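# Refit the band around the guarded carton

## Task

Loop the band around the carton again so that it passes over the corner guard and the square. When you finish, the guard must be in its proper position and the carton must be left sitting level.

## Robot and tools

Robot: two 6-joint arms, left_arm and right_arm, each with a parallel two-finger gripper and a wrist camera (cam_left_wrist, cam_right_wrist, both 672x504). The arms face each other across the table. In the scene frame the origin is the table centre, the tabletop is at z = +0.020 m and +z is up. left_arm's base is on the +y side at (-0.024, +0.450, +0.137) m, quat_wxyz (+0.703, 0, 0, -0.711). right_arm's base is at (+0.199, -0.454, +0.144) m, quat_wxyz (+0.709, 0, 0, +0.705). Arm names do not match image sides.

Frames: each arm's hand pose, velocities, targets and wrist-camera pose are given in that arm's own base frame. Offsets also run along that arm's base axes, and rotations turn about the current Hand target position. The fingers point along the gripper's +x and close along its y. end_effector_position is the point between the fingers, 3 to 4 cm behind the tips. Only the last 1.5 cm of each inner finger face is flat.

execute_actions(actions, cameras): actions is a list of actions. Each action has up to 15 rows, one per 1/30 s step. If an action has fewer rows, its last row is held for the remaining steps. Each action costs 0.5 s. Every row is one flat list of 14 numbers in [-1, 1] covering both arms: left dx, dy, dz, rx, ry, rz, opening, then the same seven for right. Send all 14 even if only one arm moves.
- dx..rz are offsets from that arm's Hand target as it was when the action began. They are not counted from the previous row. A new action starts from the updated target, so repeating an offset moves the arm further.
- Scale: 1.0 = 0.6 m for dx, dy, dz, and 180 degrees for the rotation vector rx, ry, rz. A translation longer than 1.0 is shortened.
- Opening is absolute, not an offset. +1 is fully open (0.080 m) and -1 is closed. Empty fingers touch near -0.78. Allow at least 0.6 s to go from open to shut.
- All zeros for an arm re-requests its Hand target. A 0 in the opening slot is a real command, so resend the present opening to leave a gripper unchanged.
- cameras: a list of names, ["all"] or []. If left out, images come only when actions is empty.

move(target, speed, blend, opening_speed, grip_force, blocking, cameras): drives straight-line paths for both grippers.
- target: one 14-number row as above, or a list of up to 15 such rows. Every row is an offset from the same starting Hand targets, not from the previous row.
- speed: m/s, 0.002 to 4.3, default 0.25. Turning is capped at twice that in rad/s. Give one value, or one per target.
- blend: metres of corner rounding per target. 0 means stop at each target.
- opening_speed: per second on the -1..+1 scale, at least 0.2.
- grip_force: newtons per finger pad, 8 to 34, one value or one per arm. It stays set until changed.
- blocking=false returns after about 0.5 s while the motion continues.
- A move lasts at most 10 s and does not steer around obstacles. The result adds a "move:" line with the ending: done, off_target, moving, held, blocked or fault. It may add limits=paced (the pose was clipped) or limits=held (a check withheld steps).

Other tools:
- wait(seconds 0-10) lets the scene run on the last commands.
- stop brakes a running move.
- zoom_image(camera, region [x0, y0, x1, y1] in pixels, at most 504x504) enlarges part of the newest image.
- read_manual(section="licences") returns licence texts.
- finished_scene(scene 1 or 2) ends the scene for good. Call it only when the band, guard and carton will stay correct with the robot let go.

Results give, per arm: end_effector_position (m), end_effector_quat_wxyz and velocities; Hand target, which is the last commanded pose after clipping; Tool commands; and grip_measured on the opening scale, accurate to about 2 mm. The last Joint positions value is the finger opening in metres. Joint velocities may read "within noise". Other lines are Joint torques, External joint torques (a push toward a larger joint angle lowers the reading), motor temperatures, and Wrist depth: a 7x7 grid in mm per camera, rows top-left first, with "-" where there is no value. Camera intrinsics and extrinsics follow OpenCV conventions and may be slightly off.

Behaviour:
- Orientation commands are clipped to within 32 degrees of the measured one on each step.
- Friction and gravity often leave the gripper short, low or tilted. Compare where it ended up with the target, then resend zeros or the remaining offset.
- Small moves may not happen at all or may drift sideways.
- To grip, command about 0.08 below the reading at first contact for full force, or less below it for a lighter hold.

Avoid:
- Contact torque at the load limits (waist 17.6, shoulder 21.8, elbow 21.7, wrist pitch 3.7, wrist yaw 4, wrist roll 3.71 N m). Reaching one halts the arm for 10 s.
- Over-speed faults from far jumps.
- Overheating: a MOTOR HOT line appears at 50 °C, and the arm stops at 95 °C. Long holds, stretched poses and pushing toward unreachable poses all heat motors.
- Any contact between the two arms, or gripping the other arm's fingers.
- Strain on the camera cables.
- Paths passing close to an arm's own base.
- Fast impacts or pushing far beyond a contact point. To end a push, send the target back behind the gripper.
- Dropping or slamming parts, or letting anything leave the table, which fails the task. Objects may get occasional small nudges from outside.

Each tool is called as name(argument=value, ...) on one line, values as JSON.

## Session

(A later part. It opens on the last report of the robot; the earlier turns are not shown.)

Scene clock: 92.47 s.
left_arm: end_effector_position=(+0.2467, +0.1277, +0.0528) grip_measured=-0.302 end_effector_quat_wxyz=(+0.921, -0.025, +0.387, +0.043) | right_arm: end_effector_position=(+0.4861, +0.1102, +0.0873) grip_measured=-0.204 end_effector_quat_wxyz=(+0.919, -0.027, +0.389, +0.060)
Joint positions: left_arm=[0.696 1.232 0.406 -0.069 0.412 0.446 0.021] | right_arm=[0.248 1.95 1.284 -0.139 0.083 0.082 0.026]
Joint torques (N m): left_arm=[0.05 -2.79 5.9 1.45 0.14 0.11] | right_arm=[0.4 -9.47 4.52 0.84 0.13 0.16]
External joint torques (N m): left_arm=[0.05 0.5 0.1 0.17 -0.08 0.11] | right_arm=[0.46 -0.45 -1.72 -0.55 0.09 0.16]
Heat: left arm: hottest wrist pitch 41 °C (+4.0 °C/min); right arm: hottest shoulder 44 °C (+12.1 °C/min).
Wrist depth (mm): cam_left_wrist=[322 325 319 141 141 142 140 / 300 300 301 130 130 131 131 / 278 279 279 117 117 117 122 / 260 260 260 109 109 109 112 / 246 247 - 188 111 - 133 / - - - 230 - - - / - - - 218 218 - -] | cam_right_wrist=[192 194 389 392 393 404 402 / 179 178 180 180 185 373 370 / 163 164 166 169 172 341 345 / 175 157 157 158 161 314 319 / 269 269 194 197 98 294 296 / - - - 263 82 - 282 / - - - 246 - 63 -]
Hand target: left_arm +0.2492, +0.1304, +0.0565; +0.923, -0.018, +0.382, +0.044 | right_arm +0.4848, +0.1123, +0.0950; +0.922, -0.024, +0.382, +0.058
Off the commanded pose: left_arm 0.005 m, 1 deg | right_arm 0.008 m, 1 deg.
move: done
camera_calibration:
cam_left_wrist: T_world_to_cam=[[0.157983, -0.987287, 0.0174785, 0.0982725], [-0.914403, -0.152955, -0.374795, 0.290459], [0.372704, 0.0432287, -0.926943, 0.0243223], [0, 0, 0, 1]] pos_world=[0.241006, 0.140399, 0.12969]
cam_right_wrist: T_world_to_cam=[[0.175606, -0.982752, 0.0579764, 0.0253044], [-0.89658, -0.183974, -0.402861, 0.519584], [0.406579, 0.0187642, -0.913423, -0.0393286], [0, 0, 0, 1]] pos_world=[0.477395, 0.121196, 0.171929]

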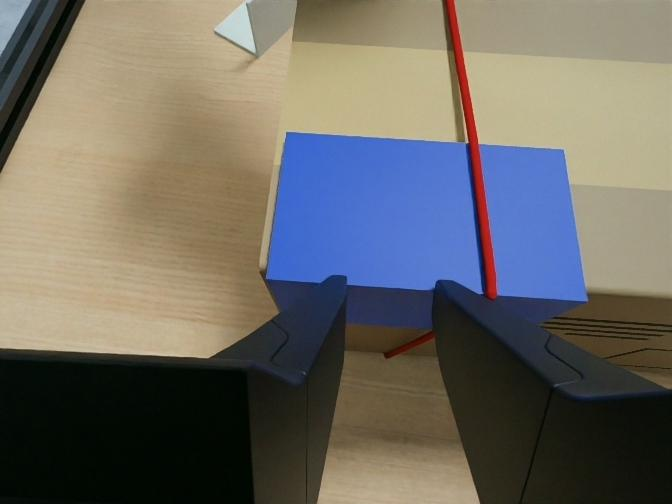

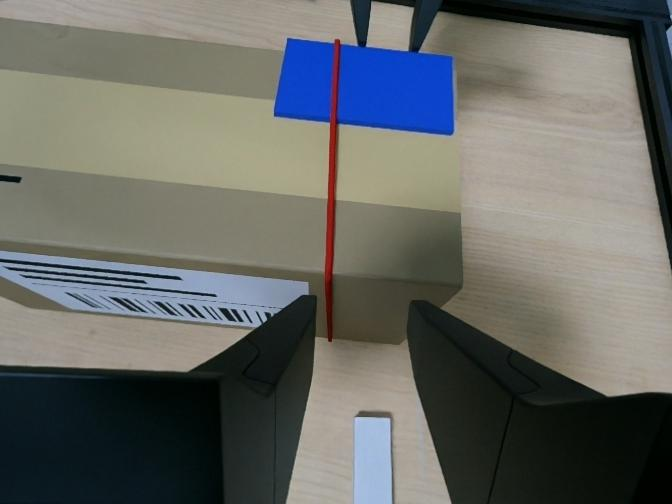

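move(target=[-0.047, -0.004, 0.047, 0, 0, 0, -0.3, 0, 0, 0, 0, 0, 0, -0.2], speed=0.08, cameras=["all"])

Scene clock: 97.90 s.
left_arm: end_effector_position=(+0.2178, +0.1251, +0.0759) grip_measured=-0.302 end_effector_quat_wxyz=(+0.918, -0.028, +0.394, +0.043) | right_arm: end_effector_position=(+0.4861, +0.1102, +0.0873) grip_measured=-0.204 end_effector_quat_wxyz=(+0.919, -0.027, +0.389, +0.060)
Joint positions: left_arm=[0.793 1.052 0.435 -0.33 0.465 0.532 0.021] | right_arm=[0.248 1.95 1.284 -0.139 0.083 0.082 0.026]
Joint torques (N m): left_arm=[0.14 -3.26 6.71 1.29 0.47 0.12] | right_arm=[0.35 -9.5 4.61 0.82 0.17 0.15]
External joint torques (N m): left_arm=[0.11 -0.81 0.53 0.09 0.23 0.11] | right_arm=[0.35 -0.39 -1.69 -0.59 0.13 0.15]
Heat: left arm: hottest wrist pitch 40 °C (+3.0 °C/min); right arm: hottest shoulder 45 °C (+13.0 °C/min).
Wrist depth (mm): cam_left_wrist=[334 352 348 171 171 172 172 / 321 326 327 157 158 159 162 / 301 303 303 143 143 148 148 / 282 284 284 166 154 160 155 / 268 269 - 265 - 235 250 / - - - 253 - - - / - - - 238 - - -] | cam_right_wrist=[193 194 390 397 403 401 401 / 178 178 181 180 189 372 371 / 162 164 166 169 172 341 344 / 175 158 157 158 160 315 318 / 269 269 194 198 98 294 296 / - - - 264 82 - 281 / - - - 247 - 63 -]
Hand target: left_arm +0.2210, +0.1280, +0.0847; +0.923, -0.018, +0.382, +0.044 | right_arm +0.4848, +0.1123, +0.0950; +0.922, -0.024, +0.382, +0.058
Off the commanded pose: left_arm 0.010 m, 2 deg | right_arm 0.008 m, 1 deg.
move: off_target (left_arm)
camera_calibration:
cam_left_wrist: T_world_to_cam=[[0.161404, -0.986655, 0.021453, 0.0986511], [-0.919525, -0.158245, -0.359768, 0.272992], [0.358362, 0.0383416, -0.932795, 0.0608469], [0, 0, 0, 1]] pos_world=[0.213295, 0.138201, 0.152855]
cam_right_wrist: T_world_to_cam=[[0.175606, -0.982752, 0.0579764, 0.0253044], [-0.89658, -0.183974, -0.402861, 0.519584], [0.406579, 0.0187642, -0.913423, -0.0393286], [0, 0, 0, 1]] pos_world=[0.477395, 0.121196, 0.171929]

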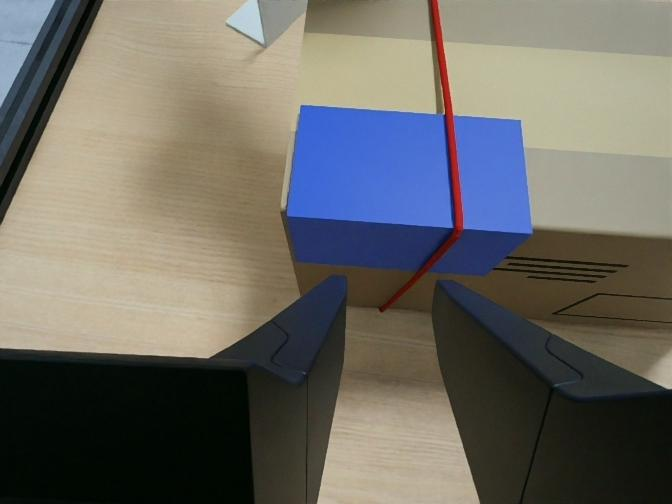

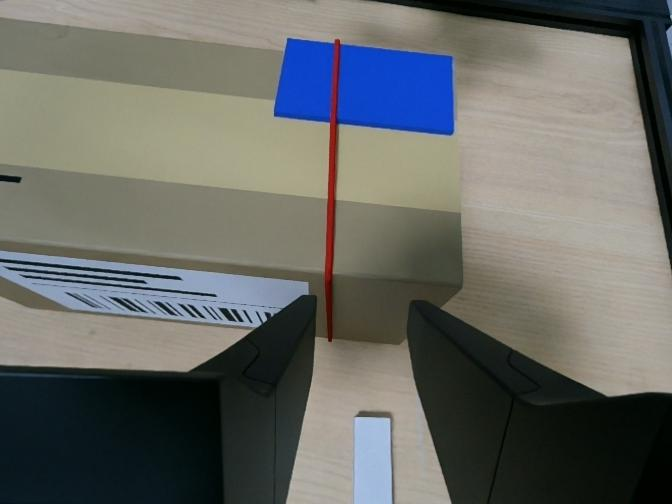

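move(target=[0.0192, -0.05, -0.0095, 0, 0, 0, -0.3, 0, 0, 0, 0, 0, 0, -0.2], speed=0.08, cameras=["cam_left_wrist"])

Scene clock: 105.27 s.
left_arm: end_effector_position=(+0.2314, +0.0975, +0.0760) grip_measured=-0.302 end_effector_quat_wxyz=(+0.920, -0.024, +0.389, +0.042) | right_arm: end_effector_position=(+0.4861, +0.1102, +0.0873) grip_measured=-0.204 end_effector_quat_wxyz=(+0.919, -0.027, +0.389, +0.060)
Joint positions: left_arm=[0.609 0.99 0.393 -0.276 0.356 0.377 0.021] | right_arm=[0.248 1.95 1.284 -0.139 0.083 0.082 0.026]
Joint torques (N m): left_arm=[-0.25 -2.96 5.14 2.1 0.05 -0.09] | right_arm=[0.26 -9.64 4.55 0.83 0.17 0.17]
External joint torques (N m): left_arm=[-0.24 -0.74 -1.23 0.79 -0.14 -0.1] | right_arm=[0.19 -0.52 -1.76 -0.58 0.14 0.17]
Motor temperatures (°C): left_arm=[26 30 34 39 30 27] | right_arm=[26 47 33 40 30 28]
Heat: left arm: hottest wrist pitch 39 °C (+1.0 °C/min); right arm: hottest shoulder 47 °C (+15.2 °C/min).
Wrist depth (mm): cam_left_wrist=[355 357 175 172 173 176 174 / 329 329 159 159 159 160 163 / 305 306 145 149 146 148 148 / 284 286 150 138 140 142 142 / 271 271 - 247 - 189 204 / - - - 253 - - - / - - - 239 - - -] | cam_right_wrist=[193 195 389 398 400 402 399 / 178 178 181 180 186 371 369 / 162 164 166 169 172 339 343 / 174 158 157 158 160 316 319 / 269 269 194 197 98 293 296 / - - - 264 82 - 282 / - - - 246 - 63 -]
Hand target: left_arm +0.2325, +0.0980, +0.0790; +0.923, -0.018, +0.382, +0.044 | right_arm +0.4848, +0.1123, +0.0950; +0.922, -0.024, +0.382, +0.058
Off the commanded pose: left_arm 0.003 m, 1 deg | right_arm 0.008 m, 1 deg.
move: done
camera_calibration:
cam_left_wrist: T_world_to_cam=[[0.1561, -0.9876, 0.016683, 0.0709817], [-0.916749, -0.151147, -0.369764, 0.280505], [0.3677, 0.0424259, -0.928976, 0.0543008], [0, 0, 0, 1]] pos_world=[0.226106, 0.110195, 0.15298]
Images, in order (width x height): cam_left_wrist 672x504.

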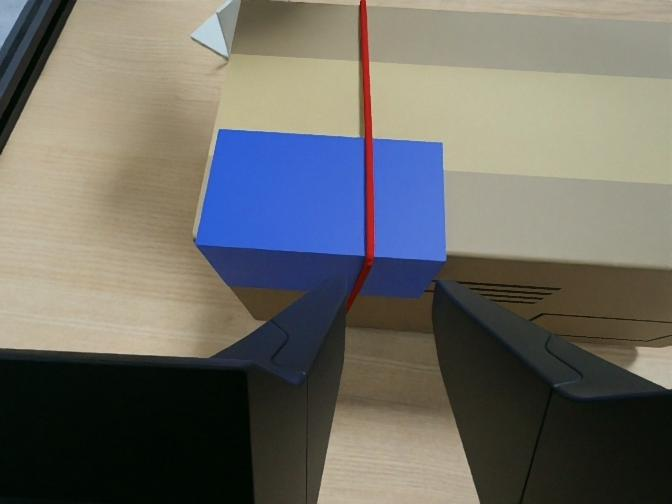

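move(target=[0.0333, 0.0092, -0.0433, 0, 0, 0, -0.3, 0, 0, 0, 0, 0, 0, -0.2], speed=0.06, cameras=["cam_left_wrist"])

Scene clock: 108.43 s.
left_arm: end_effector_position=(+0.2500, +0.1030, +0.0526) grip_measured=-0.302 end_effector_quat_wxyz=(+0.921, -0.024, +0.385, +0.043) | right_arm: end_effector_position=(+0.4861, +0.1102, +0.0873) grip_measured=-0.204 end_effector_quat_wxyz=(+0.919, -0.027, +0.389, +0.060)
Joint positions: left_arm=[0.575 1.161 0.357 -0.051 0.336 0.346 0.021] | right_arm=[0.248 1.95 1.284 -0.139 0.083 0.082 0.026]
Joint torques (N m): left_arm=[-0.41 -1.3 4.8 2.65 -0.05 -0.14] | right_arm=[0.26 -9.61 4.57 0.79 0.16 0.14]
External joint torques (N m): left_arm=[-0.41 1.61 -1.16 1.3 -0.22 -0.14] | right_arm=[0.34 -0.56 -1.67 -0.6 0.12 0.13]
Heat: left arm: hottest wrist pitch 39 °C (+0.0 °C/min); right arm: hottest shoulder 47 °C (+14.1 °C/min).
Wrist depth (mm): cam_left_wrist=[330 330 143 143 146 144 142 / 303 303 131 129 132 134 130 / 282 281 118 118 118 122 122 / 262 262 111 110 110 115 112 / 248 245 - 140 106 110 128 / - - - 231 - - - / - - - 218 218 - -] | cam_right_wrist=[193 195 388 191 402 403 400 / 178 178 181 179 185 372 372 / 163 164 166 169 172 341 344 / 175 158 157 158 160 316 321 / 269 270 193 197 98 293 296 / - - - 263 82 - 282 / - - - 247 - 63 -]
Hand target: left_arm +0.2525, +0.1036, +0.0530; +0.923, -0.018, +0.382, +0.044 | right_arm +0.4848, +0.1123, +0.0950; +0.922, -0.024, +0.382, +0.058
Off the commanded pose: left_arm 0.003 m, 1 deg | right_arm 0.008 m, 1 deg.
move: done
camera_calibration:
cam_left_wrist: T_world_to_cam=[[0.157096, -0.987444, 0.0165646, 0.0736532], [-0.913361, -0.151648, -0.377856, 0.289421], [0.375624, 0.0442302, -0.925716, 0.023072], [0, 0, 0, 1]] pos_world=[0.244109, 0.115598, 0.129498]
Images, in order (width x height): cam_left_wrist 672x504.

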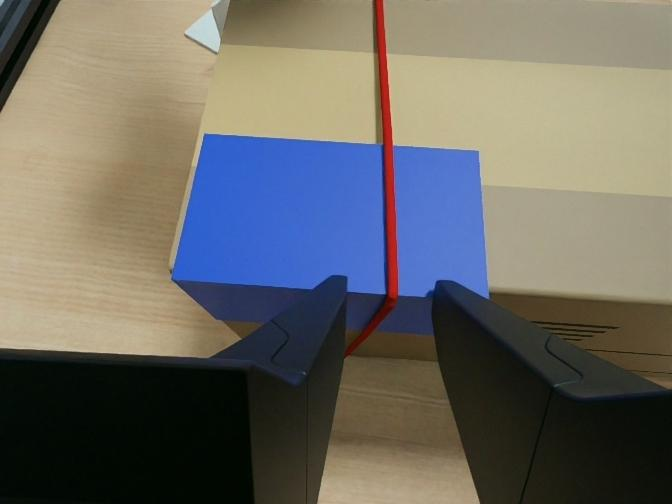

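move(target=[0, 0, 0, 0, 0, 0, -1, 0, 0, 0, 0, 0, 0, -0.2], speed=0.06, cameras=["cam_left_wrist"])

Scene clock: 109.77 s.
left_arm: end_effector_position=(+0.2508, +0.1035, +0.0534) grip_measured=-0.772 end_effector_quat_wxyz=(+0.922, -0.023, +0.383, +0.044) | right_arm: end_effector_position=(+0.4861, +0.1102, +0.0873) grip_measured=-0.204 end_effector_quat_wxyz=(+0.919, -0.027, +0.389, +0.060)
Joint positions: left_arm=[0.575 1.161 0.357 -0.044 0.336 0.345 0] | right_arm=[0.248 1.95 1.284 -0.139 0.083 0.082 0.026]
Joint torques (N m): left_arm=[-0.27 -1.43 4.98 2.21 0 -0.1] | right_arm=[0.33 -9.58 4.54 0.83 0.17 0.13]
External joint torques (N m): left_arm=[-0.29 1.52 -1.02 0.84 -0.17 -0.1] | right_arm=[0.36 -0.52 -1.7 -0.56 0.12 0.13]
Heat: left arm: hottest wrist pitch 39 °C (+0.0 °C/min); right arm: hottest shoulder 47 °C (+14.1 °C/min).
Wrist depth (mm): cam_left_wrist=[328 333 145 145 148 146 146 / 306 308 133 131 134 136 132 / 283 284 116 120 120 122 128 / 263 264 113 111 111 117 114 / 246 246 - - - 133 124 / - - - - - - - / - - - - - - -] | cam_right_wrist=[193 195 389 192 402 402 401 / 178 178 181 180 185 372 370 / 163 164 166 169 172 342 344 / 174 157 157 158 160 315 319 / 268 269 193 197 98 293 296 / - - - 263 82 - 282 / - - - 248 - 63 -]
Hand target: left_arm +0.2525, +0.1036, +0.0530; +0.923, -0.018, +0.382, +0.044 | right_arm +0.4848, +0.1123, +0.0950; +0.922, -0.024, +0.382, +0.058
Off the commanded pose: left_arm 0.002 m, 1 deg | right_arm 0.008 m, 1 deg.
move: done
camera_calibration:
cam_left_wrist: T_world_to_cam=[[0.158151, -0.987298, 0.0151874, 0.073779], [-0.911186, -0.151851, -0.382991, 0.29034], [0.380433, 0.0467319, -0.923627, 0.0220142], [0, 0, 0, 1]] pos_world=[0.24451, 0.115901, 0.13041]
Images, in order (width x height): cam_left_wrist 672x504.

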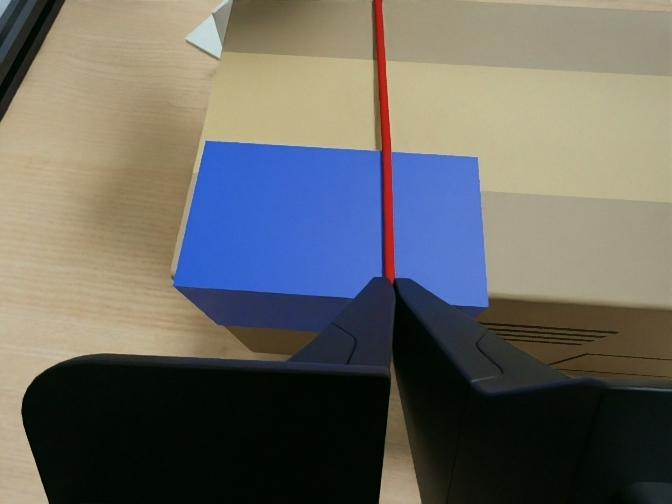

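move(target=[-0.0095, 0, 0.0308, 0, 0, 0, -1, 0, 0, 0, 0, 0, 0, -0.2], speed=0.06, cameras=["all"])

Scene clock: 112.00 s.
left_arm: end_effector_position=(+0.2422, +0.1020, +0.0623) grip_measured=-0.775 end_effector_quat_wxyz=(+0.917, -0.027, +0.395, +0.046) | right_arm: end_effector_position=(+0.4861, +0.1102, +0.0873) grip_measured=-0.204 end_effector_quat_wxyz=(+0.919, -0.027, +0.389, +0.060)
Joint positions: left_arm=[0.586 1.095 0.385 -0.167 0.331 0.354 0] | right_arm=[0.248 1.95 1.284 -0.139 0.083 0.082 0.026]
Joint torques (N m): left_arm=[0.26 -3.54 6.61 1.4 0.35 0.1] | right_arm=[0.41 -9.57 4.69 0.78 0.19 0.16]
External joint torques (N m): left_arm=[0.24 -0.85 0.44 0.08 0.18 0.1] | right_arm=[0.38 -0.57 -1.48 -0.58 0.16 0.15]
Heat: left arm: hottest wrist pitch 39 °C (+0.0 °C/min); right arm: hottest shoulder 48 °C (+15.0 °C/min).
Wrist depth (mm): cam_left_wrist=[332 334 152 152 152 153 153 / 310 310 141 139 141 141 142 / 287 288 125 127 125 132 134 / 270 266 121 120 119 123 123 / 253 254 253 - - 172 163 / - - - - - - - / - - - - - - -] | cam_right_wrist=[193 194 389 393 402 402 402 / 178 178 181 180 185 371 371 / 163 164 166 169 172 341 345 / 175 158 157 158 160 316 319 / 269 271 193 197 98 294 296 / - - - 264 82 - 282 / - - - 248 - 63 -]
Hand target: left_arm +0.2468, +0.1036, +0.0715; +0.923, -0.018, +0.382, +0.044 | right_arm +0.4848, +0.1123, +0.0950; +0.922, -0.024, +0.382, +0.058
Off the commanded pose: left_arm 0.010 m, 2 deg | right_arm 0.008 m, 1 deg.
move: off_target (left_arm)
camera_calibration:
cam_left_wrist: T_world_to_cam=[[0.165596, -0.98604, 0.0174256, 0.0715015], [-0.920012, -0.160823, -0.357371, 0.287049], [0.355184, 0.0431473, -0.9338, 0.0407119], [0, 0, 0, 1]] pos_world=[0.237788, 0.114911, 0.139354]
cam_right_wrist: T_world_to_cam=[[0.175606, -0.982752, 0.0579764, 0.0253044], [-0.89658, -0.183974, -0.402861, 0.519584], [0.406579, 0.0187642, -0.913423, -0.0393286], [0, 0, 0, 1]] pos_world=[0.477395, 0.121196, 0.171929]

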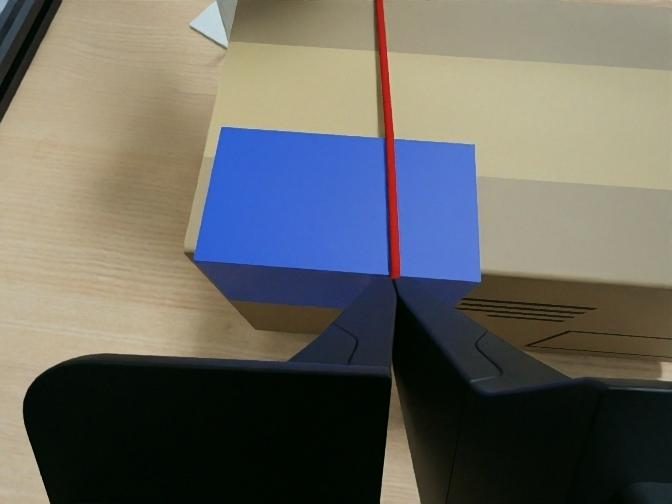

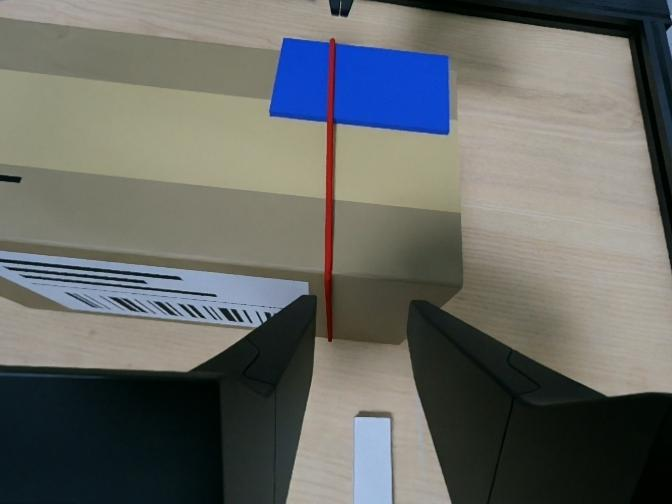

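zoom_image(camera="cam_right_wrist", region=[260, 0, 470, 150])

zoom_image(camera="cam_left_wrist", region=[320, 200, 480, 340])

Scaled by 2.400 from the camera's 672x504 image, which has a finer 960x720 frame.

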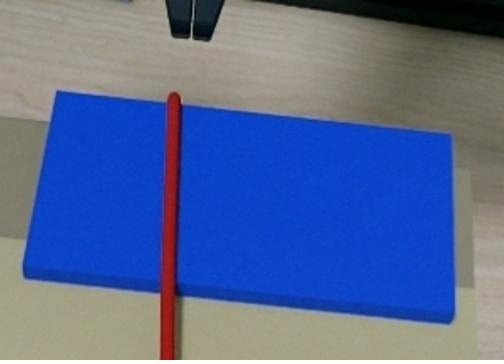

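Scaled by 3.150 from the camera's 672x504 image, which has a finer 960x720 frame.

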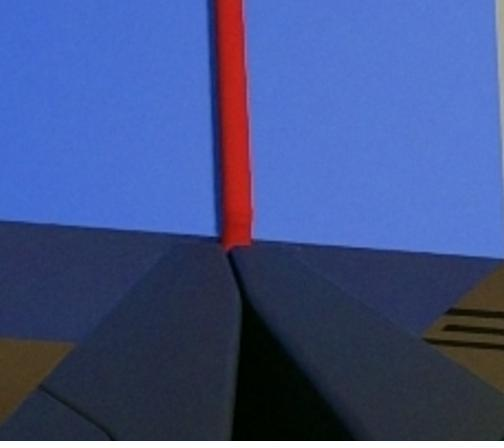

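move(target=[0.0637, 0.0, 0.0275, -0.01725, 0.18253, 0, -0.45, -0.0917, 0, 0.022, 0, -0.111, 0, -0.2], speed=0.1, cameras=["all"])

Scene clock: 127.47 s.
left_arm: end_effector_position=(+0.2809, +0.1019, +0.0843) grip_measured=-0.452 end_effector_quat_wxyz=(+0.772, -0.032, +0.634, +0.036) | right_arm: end_effector_position=(+0.4295, +0.1136, +0.0999) grip_measured=-0.204 end_effector_quat_wxyz=(+0.971, -0.037, +0.229, +0.056)
Joint positions: left_arm=[0.377 1.554 1.037 -0.867 0.058 0.276 0.015] | right_arm=[0.325 1.729 0.773 0.481 0.197 0.049 0.026]
Joint torques (N m): left_arm=[-0.2 -5.08 6.25 0.73 -0.1 -0.11] | right_arm=[0.24 -7.3 4.02 1.78 0.17 -0.13]
External joint torques (N m): left_arm=[-0.19 0.66 0.39 0.08 -0.15 -0.11] | right_arm=[0.24 -0.35 -1.71 0.13 0.12 -0.13]
Heat: left arm: hottest wrist pitch 37 °C (-5.0 °C/min); right arm: hottest shoulder 49 °C (+13.1 °C/min). Fold the right arm in close to its base, or ease its load, before you think long.
Wrist depth (mm): cam_left_wrist=[246 245 116 116 115 115 113 / 253 254 119 118 118 119 118 / 263 262 121 121 121 122 121 / 272 272 123 124 124 126 127 / 283 281 - - - 275 275 / - - - - - - - / - - - 301 - - -] | cam_right_wrist=[1652 579 481 219 209 1447 1466 / 462 526 508 499 559 565 - / 225 228 236 250 455 502 1814 / 216 212 212 213 227 423 444 / 273 261 233 235 98 361 359 / - - - 290 82 - 330 / - - - 265 - 63 -]
Hand target: left_arm +0.2850, +0.1036, +0.0880; +0.776, -0.030, +0.629, +0.037 | right_arm +0.4297, +0.1123, +0.1082; +0.974, -0.034, +0.216, +0.053
Off the commanded pose: left_arm 0.006 m, 1 deg | right_arm 0.008 m, 2 deg.
MOTOR HOT: joint 2 (shoulder) of the right arm reports 49 °C; the controller stops that arm at 95 °C. To cool a motor, set the load down, stop pushing, or move to a pose that needs little force.
move: done
camera_calibration:
cam_left_wrist: T_world_to_cam=[[0.148366, -0.988639, -0.0240729, 0.0732517], [-0.969773, -0.150217, 0.19229, 0.297081], [-0.193721, -0.00518401, -0.981043, 0.210585], [0, 0, 0, 1]] pos_world=[0.318028, 0.118138, 0.151231]
cam_right_wrist: T_world_to_cam=[[0.150251, -0.9823, 0.111858, 0.0432194], [-0.711412, -0.185991, -0.677717, 0.422737], [0.686525, 0.0222506, -0.726765, -0.144297], [0, 0, 0, 1]] pos_world=[0.393311, 0.12429, 0.176791]

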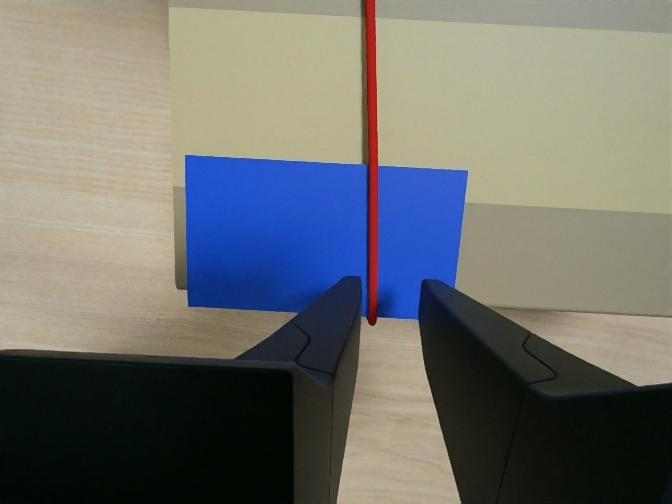

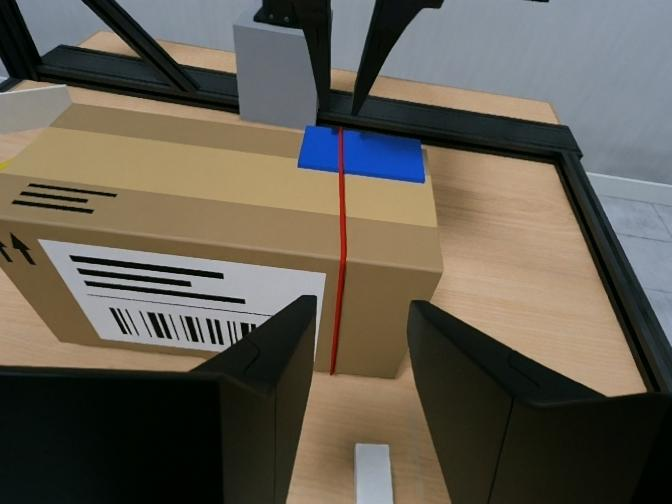

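move(target=[0.0, 0.0033, -0.05, 0, 0, 0, -0.45, -0.133, 0, 0.033, 0, 0, 0, -0.2], speed=0.06, cameras=["all"])

Scene clock: 132.87 s.
left_arm: end_effector_position=(+0.2860, +0.1040, +0.0636) grip_measured=-0.452 end_effector_quat_wxyz=(+0.779, -0.032, +0.625, +0.037) | right_arm: end_effector_position=(+0.3513, +0.1141, +0.1247) grip_measured=-0.204 end_effector_quat_wxyz=(+0.973, -0.039, +0.221, +0.058)
Joint positions: left_arm=[0.38 1.585 0.977 -0.755 0.064 0.276 0.015] | right_arm=[0.432 1.378 0.541 0.366 0.294 0.089 0.026]
Joint torques (N m): left_arm=[0.2 -4.16 3.65 1.69 -0.07 0.13] | right_arm=[0.41 -4.89 4.32 0.97 0.21 0.13]
External joint torques (N m): left_arm=[0.17 1.65 -2.06 1.01 -0.11 0.13] | right_arm=[0.42 -0.33 -1.67 -0.62 0.13 0.12]
Heat: left arm: hottest wrist pitch 37 °C (-6.0 °C/min); right arm: hottest shoulder 48 °C (+10.0 °C/min). Fold the right arm in close to its base, or ease its load, before you think long.
Wrist depth (mm): cam_left_wrist=[231 101 100 99 99 98 98 / 238 - - - 101 - 101 / 245 106 105 105 103 104 105 / 252 - 105 104 104 107 107 / 261 257 - 107 107 - 110 / - - - - - - - / - - - 274 - - -] | cam_right_wrist=[597 634 570 284 268 262 - / 536 342 566 344 640 649 - / 445 286 288 300 511 565 1925 / 396 328 318 310 437 469 1729 / 346 358 360 354 342 402 431 / - - - 319 82 - 363 / - - - 289 - 63 -]
Hand target: left_arm +0.2850, +0.1055, +0.0580; +0.776, -0.030, +0.629, +0.037 | right_arm +0.3499, +0.1123, +0.1280; +0.974, -0.034, +0.216, +0.053
Off the commanded pose: left_arm 0.006 m, 1 deg | right_arm 0.004 m, 1 deg.
MOTOR HOT: still on. Joint 2 (shoulder) of the right arm reports 48 °C.
move: done
camera_calibration:
cam_left_wrist: T_world_to_cam=[[0.150699, -0.988312, -0.0230094, 0.0731892], [-0.973517, -0.15241, 0.170401, 0.309051], [-0.171916, -0.00327922, -0.985106, 0.185096], [0, 0, 0, 1]] pos_world=[0.321658, 0.120043, 0.131361]
cam_right_wrist: T_world_to_cam=[[0.152036, -0.981306, 0.117999, 0.0512345], [-0.699258, -0.191168, -0.688835, 0.381748], [0.698515, 0.0222161, -0.71525, -0.0782128], [0, 0, 0, 1]] pos_world=[0.313784, 0.124992, 0.200974]

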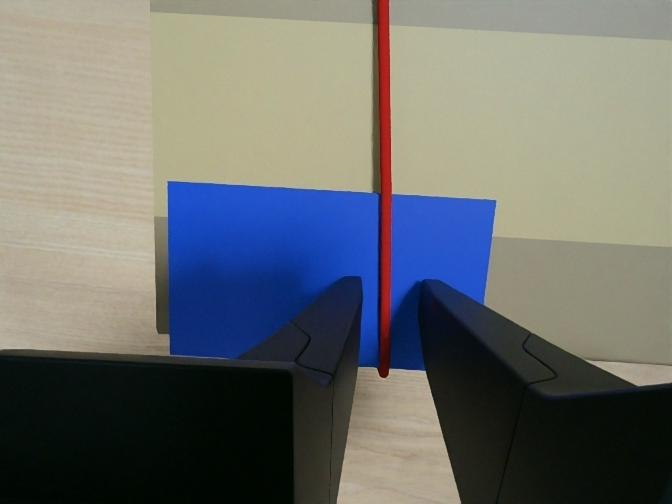

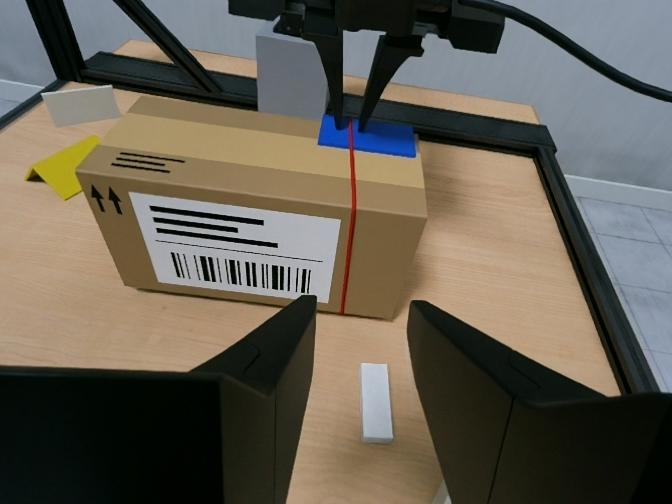

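move(target=[0.0, 0.0, 0.003, 0, 0, 0, -1, 0, 0, 0, 0, 0, 0, -0.2], speed=0.06, cameras=["all"])

Scene clock: 135.13 s.
left_arm: end_effector_position=(+0.2866, +0.1070, +0.0640) grip_measured=-0.771 end_effector_quat_wxyz=(+0.781, -0.032, +0.623, +0.042) | right_arm: end_effector_position=(+0.3513, +0.1141, +0.1247) grip_measured=-0.204 end_effector_quat_wxyz=(+0.973, -0.039, +0.221, +0.058)
Joint positions: left_arm=[0.387 1.585 0.977 -0.747 0.06 0.276 0] | right_arm=[0.432 1.378 0.541 0.366 0.294 0.089 0.026]
Joint torques (N m): left_arm=[0.06 -4.43 4.34 0.53 0.03 0.09] | right_arm=[0.39 -4.86 4.49 0.98 0.21 0.14]
External joint torques (N m): left_arm=[0.06 1.44 -1.43 -0.17 -0.02 0.09] | right_arm=[0.37 -0.31 -1.51 -0.61 0.14 0.14]
Heat: left arm: hottest wrist pitch 36 °C (-8.1 °C/min); right arm: hottest shoulder 48 °C (+9.1 °C/min). Fold the right arm in close to its base, or ease its load, before you think long.
Wrist depth (mm): cam_left_wrist=[233 230 100 100 99 99 98 / 239 239 - - 101 - 101 / 246 243 106 105 104 104 105 / 253 253 105 105 104 106 107 / 262 261 109 - - - 110 / - - - - - - - / - - - - - - -] | cam_right_wrist=[1703 631 563 286 266 1428 1428 / 536 540 350 337 634 709 1640 / 446 286 288 299 511 565 1959 / 398 328 318 310 437 473 1664 / 345 358 360 352 345 402 420 / - - - 319 82 - 361 / - - - 288 - 63 -]
Hand target: left_arm +0.2850, +0.1055, +0.0598; +0.776, -0.030, +0.629, +0.037 | right_arm +0.3499, +0.1123, +0.1280; +0.974, -0.034, +0.216, +0.053
Off the commanded pose: left_arm 0.005 m, 1 deg | right_arm 0.004 m, 1 deg.
MOTOR HOT: still on. Joint 2 (shoulder) of the right arm reports 48 °C.
move: done
camera_calibration:
cam_left_wrist: T_world_to_cam=[[0.157926, -0.987019, -0.0292168, 0.0743097], [-0.973303, -0.160586, 0.163993, 0.311254], [-0.166556, 0.00253805, -0.986029, 0.183411], [0, 0, 0, 1]] pos_world=[0.321758, 0.122863, 0.131976]
cam_right_wrist: T_world_to_cam=[[0.152036, -0.981306, 0.117999, 0.0512345], [-0.699258, -0.191168, -0.688835, 0.381748], [0.698515, 0.0222161, -0.71525, -0.0782128], [0, 0, 0, 1]] pos_world=[0.313784, 0.124992, 0.200974]

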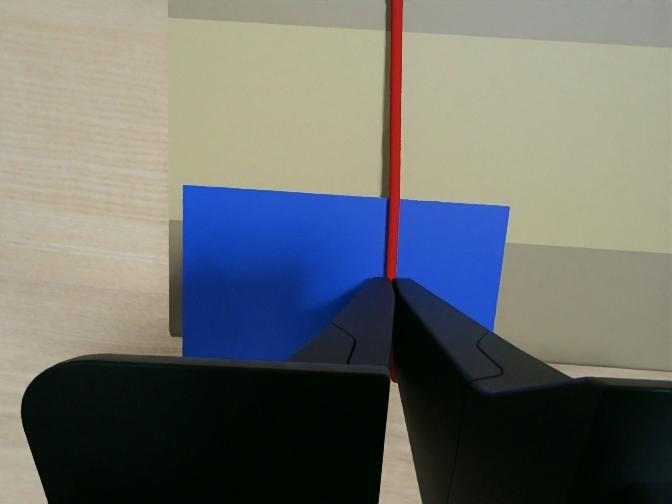

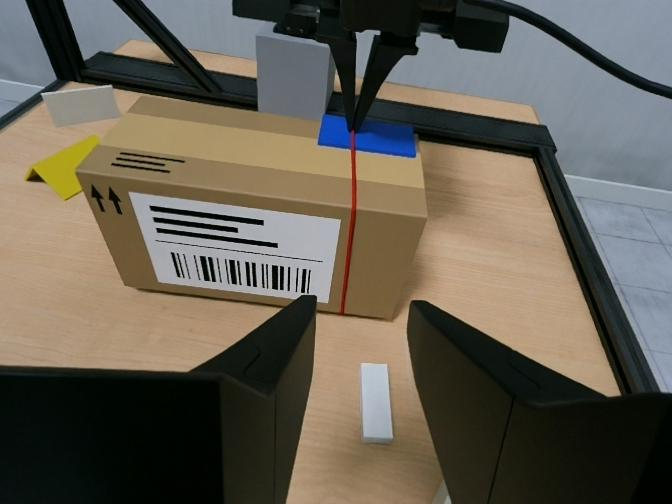

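move(target=[0.0, 0.0, 0.0337, 0, 0, 0, -1, 0, 0, 0, 0, 0, 0, -0.2], speed=0.05, cameras=["all"])

Scene clock: 137.23 s.
left_arm: end_effector_position=(+0.2825, +0.1028, +0.0720) grip_measured=-0.772 end_effector_quat_wxyz=(+0.768, -0.033, +0.639, +0.035) | right_arm: end_effector_position=(+0.3513, +0.1141, +0.1247) grip_measured=-0.204 end_effector_quat_wxyz=(+0.973, -0.039, +0.221, +0.058)
Joint positions: left_arm=[0.377 1.585 1.018 -0.83 0.057 0.276 0] | right_arm=[0.432 1.378 0.541 0.366 0.294 0.089 0.026]
Joint torques (N m): left_arm=[0.12 -7.84 5.92 0.32 0.04 0.09] | right_arm=[0.18 -4.93 4.46 0.99 0.26 0.14]
External joint torques (N m): left_arm=[0.12 -2 0.17 -0.32 -0.01 0.08] | right_arm=[0.21 -0.35 -1.56 -0.61 0.17 0.14]
Heat: left arm: hottest wrist pitch 36 °C (-8.1 °C/min); right arm: hottest shoulder 47 °C (+8.1 °C/min).
Wrist depth (mm): cam_left_wrist=[232 104 104 103 103 103 102 / 241 240 106 - 107 105 106 / 250 246 109 109 108 111 110 / 259 259 111 111 110 114 113 / 270 271 115 - - 118 118 / - - - - - - - / - - - - - - -] | cam_right_wrist=[1627 629 559 294 289 1526 1341 / 535 541 568 349 636 1592 - / 444 285 288 300 512 568 1976 / 397 328 318 311 437 463 1690 / 345 359 360 353 345 400 426 / - - - 317 82 - 363 / - - - 288 - 63 -]
Hand target: left_arm +0.2850, +0.1055, +0.0800; +0.776, -0.030, +0.629, +0.037 | right_arm +0.3499, +0.1123, +0.1280; +0.974, -0.034, +0.216, +0.053
Off the commanded pose: left_arm 0.009 m, 2 deg | right_arm 0.004 m, 1 deg.
MOTOR HOT: cleared for the motors of the right arm.
move: off_target (left_arm)
camera_calibration:
cam_left_wrist: T_world_to_cam=[[0.148311, -0.988679, -0.0227649, 0.0735142], [-0.967366, -0.149819, 0.204346, 0.299533], [-0.205443, -0.0082847, -0.978634, 0.202269], [0, 0, 0, 1]] pos_world=[0.32041, 0.119233, 0.138413]
cam_right_wrist: T_world_to_cam=[[0.152036, -0.981306, 0.117999, 0.0512345], [-0.699258, -0.191168, -0.688835, 0.381748], [0.698515, 0.0222161, -0.71525, -0.0782128], [0, 0, 0, 1]] pos_world=[0.313784, 0.124992, 0.200974]

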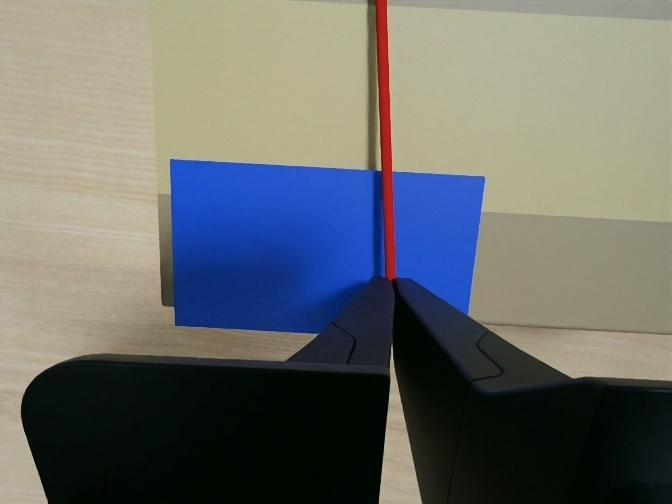

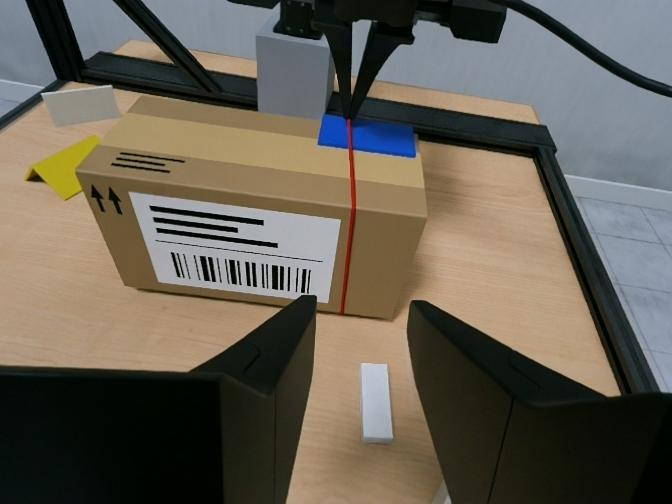

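zoom_image(camera="cam_right_wrist", region=[300, 80, 440, 180])

zoom_image(camera="cam_left_wrist", region=[320, 140, 480, 340])

Scaled by 3.600 from the camera's 672x504 image, which has a finer 960x720 frame.

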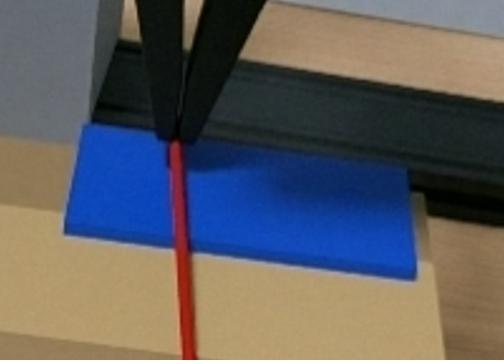

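Scaled by 2.520 from the camera's 672x504 image, which has a finer 960x720 frame.

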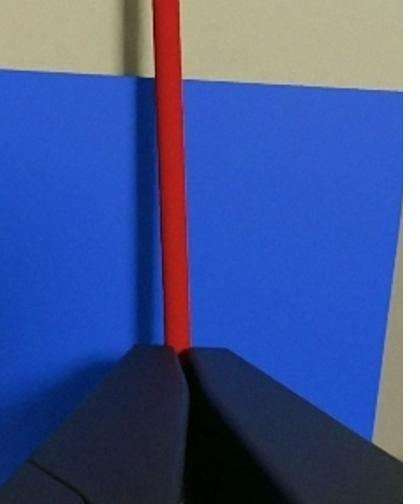

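move(target=[-0.0025, 0.0307, 0.004, 0, 0, 0, -1, 0, 0, 0, 0, 0, 0, -0.2], speed=0.06, cameras=["all"])

Scene clock: 143.00 s.
left_arm: end_effector_position=(+0.2806, +0.1190, +0.0771) grip_measured=-0.772 end_effector_quat_wxyz=(+0.771, -0.033, +0.635, +0.033) | right_arm: end_effector_position=(+0.3513, +0.1141, +0.1247) grip_measured=-0.204 end_effector_quat_wxyz=(+0.973, -0.039, +0.221, +0.058)
Joint positions: left_arm=[0.437 1.591 1.044 -0.845 0.073 0.337 0] | right_arm=[0.432 1.378 0.541 0.366 0.294 0.089 0.026]
Joint torques (N m): left_arm=[0.53 -5.91 6.46 0.51 0.05 0.13] | right_arm=[0.26 -4.88 4.41 1.01 0.22 0.16]
External joint torques (N m): left_arm=[0.54 0.03 0.66 -0.12 -0.01 0.13] | right_arm=[0.26 -0.28 -1.62 -0.6 0.13 0.15]
Heat: left arm: hottest wrist pitch 36 °C (-7.0 °C/min); right arm: hottest shoulder 47 °C (+6.0 °C/min).
Wrist depth (mm): cam_left_wrist=[237 236 108 108 107 106 107 / 246 244 111 - 112 111 - / 254 253 113 113 113 115 114 / 263 263 116 116 116 119 119 / 274 273 119 - - 269 268 / - - - - - - - / - - - - - - -] | cam_right_wrist=[1729 647 745 510 276 263 1437 / 536 340 565 348 636 735 1616 / 447 286 288 299 527 576 1876 / 398 328 318 310 436 473 1664 / 346 359 359 354 343 402 422 / - - - 318 82 - 362 / - - - 289 - 63 -]
Hand target: left_arm +0.2835, +0.1240, +0.0824; +0.776, -0.030, +0.629, +0.037 | right_arm +0.3499, +0.1123, +0.1280; +0.974, -0.034, +0.216, +0.053
Off the commanded pose: left_arm 0.008 m, 1 deg | right_arm 0.004 m, 1 deg.
move: done
camera_calibration:
cam_left_wrist: T_world_to_cam=[[0.145168, -0.989219, -0.0192724, 0.0904862], [-0.969889, -0.146127, 0.194838, 0.300108], [-0.195554, -0.00959204, -0.980646, 0.20451], [0, 0, 0, 1]] pos_world=[0.317929, 0.135326, 0.143823]
cam_right_wrist: T_world_to_cam=[[0.152036, -0.981306, 0.117999, 0.0512345], [-0.699258, -0.191168, -0.688835, 0.381748], [0.698515, 0.0222161, -0.71525, -0.0782128], [0, 0, 0, 1]] pos_world=[0.313784, 0.124992, 0.200974]

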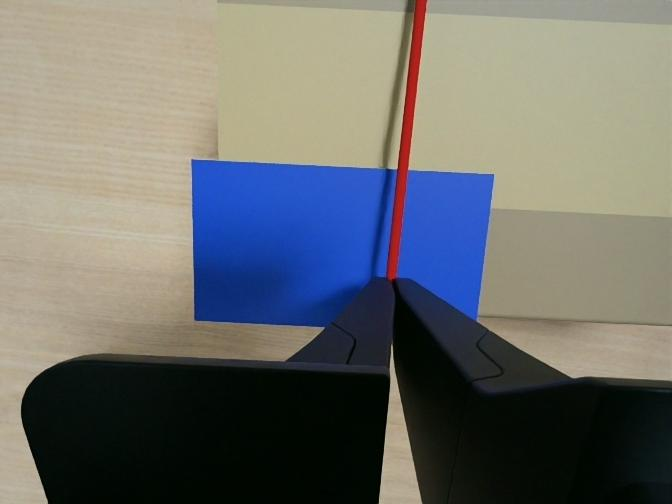

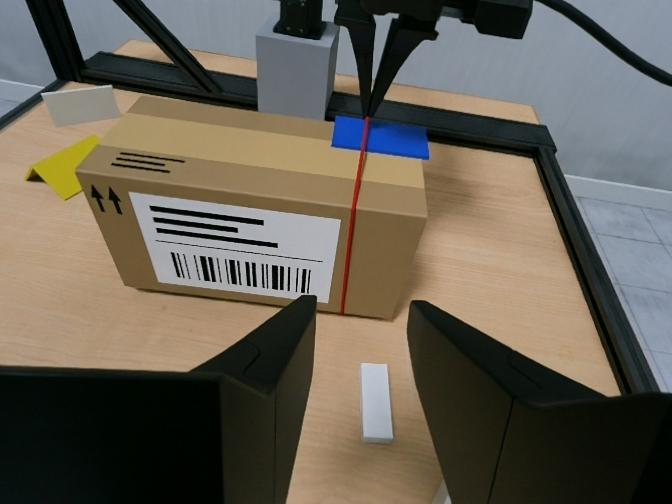

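move(target=[0.0025, -0.0307, 0.0, 0, 0, 0, -1, 0, 0, 0, 0, 0, 0, -0.2], speed=0.06, cameras=["all"])

Scene clock: 149.83 s.
left_arm: end_effector_position=(+0.2833, +0.1079, +0.0765) grip_measured=-0.772 end_effector_quat_wxyz=(+0.769, -0.036, +0.637, +0.039) | right_arm: end_effector_position=(+0.3513, +0.1141, +0.1247) grip_measured=-0.204 end_effector_quat_wxyz=(+0.973, -0.039, +0.221, +0.058)
Joint positions: left_arm=[0.393 1.586 1.038 -0.845 0.058 0.282 0] | right_arm=[0.432 1.378 0.541 0.366 0.294 0.089 0.026]
Joint torques (N m): left_arm=[-0.37 -8.54 4.6 0.86 -0.01 -0.13] | right_arm=[0.32 -4.87 4.36 0.96 0.22 0.14]
External joint torques (N m): left_arm=[-0.35 -2.68 -1.12 0.24 -0.06 -0.13] | right_arm=[0.33 -0.25 -1.72 -0.67 0.13 0.14]
Heat: left arm: hottest elbow 35 °C (+3.0 °C/min); right arm: hottest shoulder 46 °C (+3.0 °C/min).
Wrist depth (mm): cam_left_wrist=[237 235 108 107 106 105 106 / 245 245 110 - 111 110 - / 254 252 113 112 113 114 113 / 264 261 116 115 117 118 118 / 274 275 119 - - 122 122 / - - - - - - - / - - - - - - -] | cam_right_wrist=[1640 638 712 292 277 272 1419 / 537 343 568 346 677 - 1677 / 445 285 288 299 514 563 1860 / 396 328 318 310 439 470 1677 / 346 358 361 354 343 402 432 / - - - 319 82 - 362 / - - - 289 - 63 -]
Hand target: left_arm +0.2850, +0.1055, +0.0824; +0.776, -0.030, +0.629, +0.037 | right_arm +0.3499, +0.1123, +0.1280; +0.974, -0.034, +0.216, +0.053
Off the commanded pose: left_arm 0.007 m, 1 deg | right_arm 0.004 m, 1 deg.
move: done
camera_calibration:
cam_left_wrist: T_world_to_cam=[[0.157376, -0.987267, -0.0231471, 0.0757856], [-0.966624, -0.158799, 0.201051, 0.301101], [-0.202167, -0.00926613, -0.979307, 0.206166], [0, 0, 0, 1]] pos_world=[0.320804, 0.124546, 0.143118]
cam_right_wrist: T_world_to_cam=[[0.152036, -0.981306, 0.117999, 0.0512345], [-0.699258, -0.191168, -0.688835, 0.381748], [0.698515, 0.0222161, -0.71525, -0.0782128], [0, 0, 0, 1]] pos_world=[0.313784, 0.124992, 0.200974]

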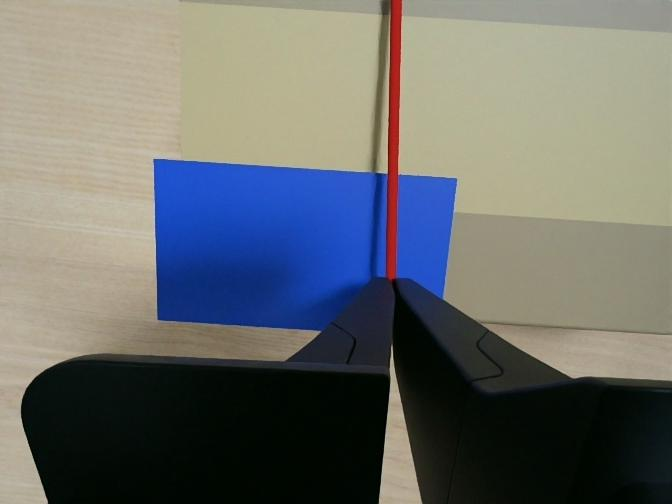

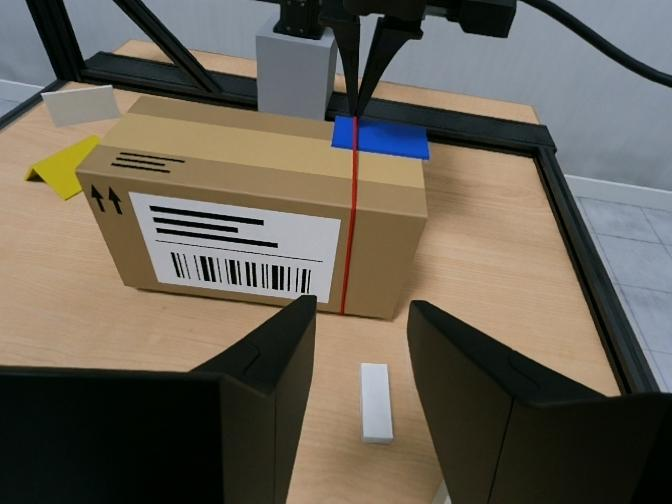

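move(target=[-0.0638, -0.002, -0.0132, 0.01464, -0.15487, 0, -1, 0, 0, 0, 0, 0, 0, -0.2], speed=0.06, cameras=["all"])

Scene clock: 159.20 s.
left_arm: end_effector_position=(+0.2479, +0.1030, +0.0718) grip_measured=-0.772 end_effector_quat_wxyz=(+0.902, -0.023, +0.429, +0.041) | right_arm: end_effector_position=(+0.3513, +0.1141, +0.1247) grip_measured=-0.204 end_effector_quat_wxyz=(+0.973, -0.039, +0.221, +0.058)
Joint positions: left_arm=[0.554 1.135 0.489 -0.296 0.288 0.363 0] | right_arm=[0.432 1.378 0.541 0.366 0.294 0.089 0.026]
Joint torques (N m): left_arm=[0.45 -4.57 4.63 1.42 0.25 0.1] | right_arm=[0.46 -5.06 4.31 0.96 0.22 0.16]
External joint torques (N m): left_arm=[0.43 -1.56 -1.57 0.17 0.09 0.09] | right_arm=[0.49 -0.46 -1.74 -0.65 0.13 0.15]
Heat: left arm: hottest wrist pitch 35 °C (-4.1 °C/min); right arm: hottest shoulder 45 °C (+0.0 °C/min).
Wrist depth (mm): cam_left_wrist=[324 322 154 153 153 153 153 / 304 305 144 144 144 146 144 / 288 289 133 133 136 136 138 / 274 272 126 127 127 129 128 / 260 261 258 - - 184 172 / - - - - - - - / - - - - - - -] | cam_right_wrist=[638 640 1592 351 1559 1476 - / 531 342 566 558 692 730 - / 446 285 288 299 512 570 1860 / 398 328 318 311 435 471 1690 / 345 356 359 352 342 402 419 / - - - 318 82 - 362 / - - - 289 - 63 -]
Hand target: left_arm +0.2467, +0.1043, +0.0745; +0.905, -0.020, +0.422, +0.043 | right_arm +0.3499, +0.1123, +0.1280; +0.974, -0.034, +0.216, +0.053
Off the commanded pose: left_arm 0.003 m, 1 deg | right_arm 0.004 m, 1 deg.
move: done
camera_calibration:
cam_left_wrist: T_world_to_cam=[[0.153858, -0.988076, 0.00587579, 0.0752653], [-0.945639, -0.148969, -0.289093, 0.296119], [0.286521, 0.0389229, -0.957283, 0.0666049], [0, 0, 0, 1]] pos_world=[0.249358, 0.115888, 0.148924]
cam_right_wrist: T_world_to_cam=[[0.152036, -0.981306, 0.117999, 0.0512345], [-0.699258, -0.191168, -0.688835, 0.381748], [0.698515, 0.0222161, -0.71525, -0.0782128], [0, 0, 0, 1]] pos_world=[0.313784, 0.124992, 0.200974]

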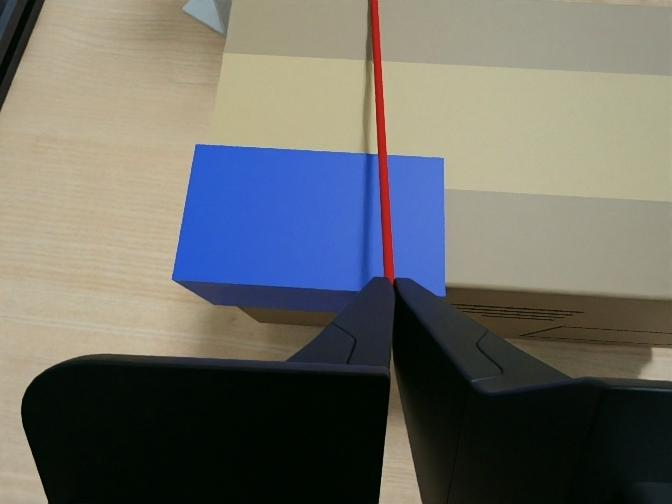

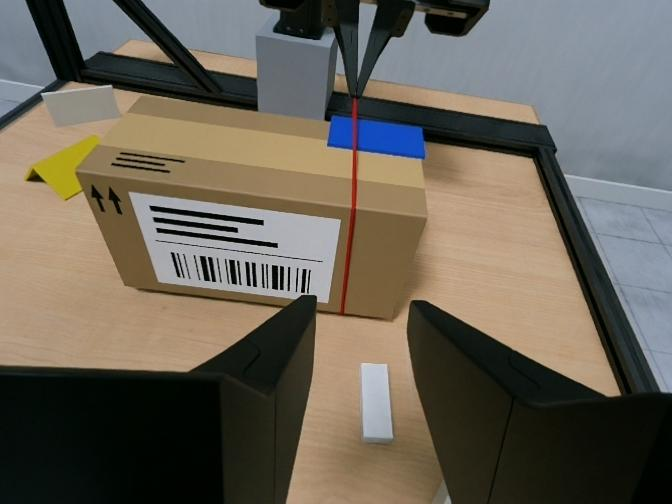

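zoom_image(camera="cam_right_wrist", region=[300, 80, 440, 220])

Scaled by 3.600 from the camera's 672x504 image, which has a finer 960x720 frame.

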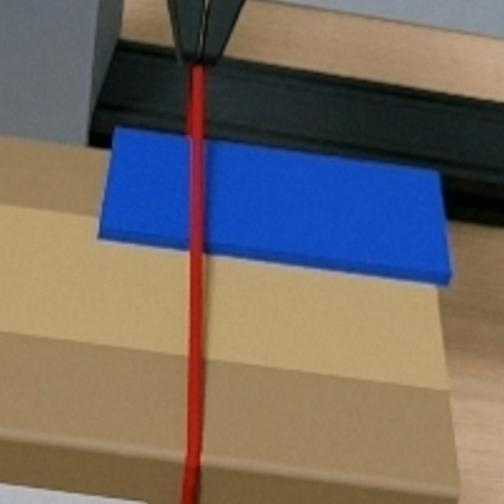

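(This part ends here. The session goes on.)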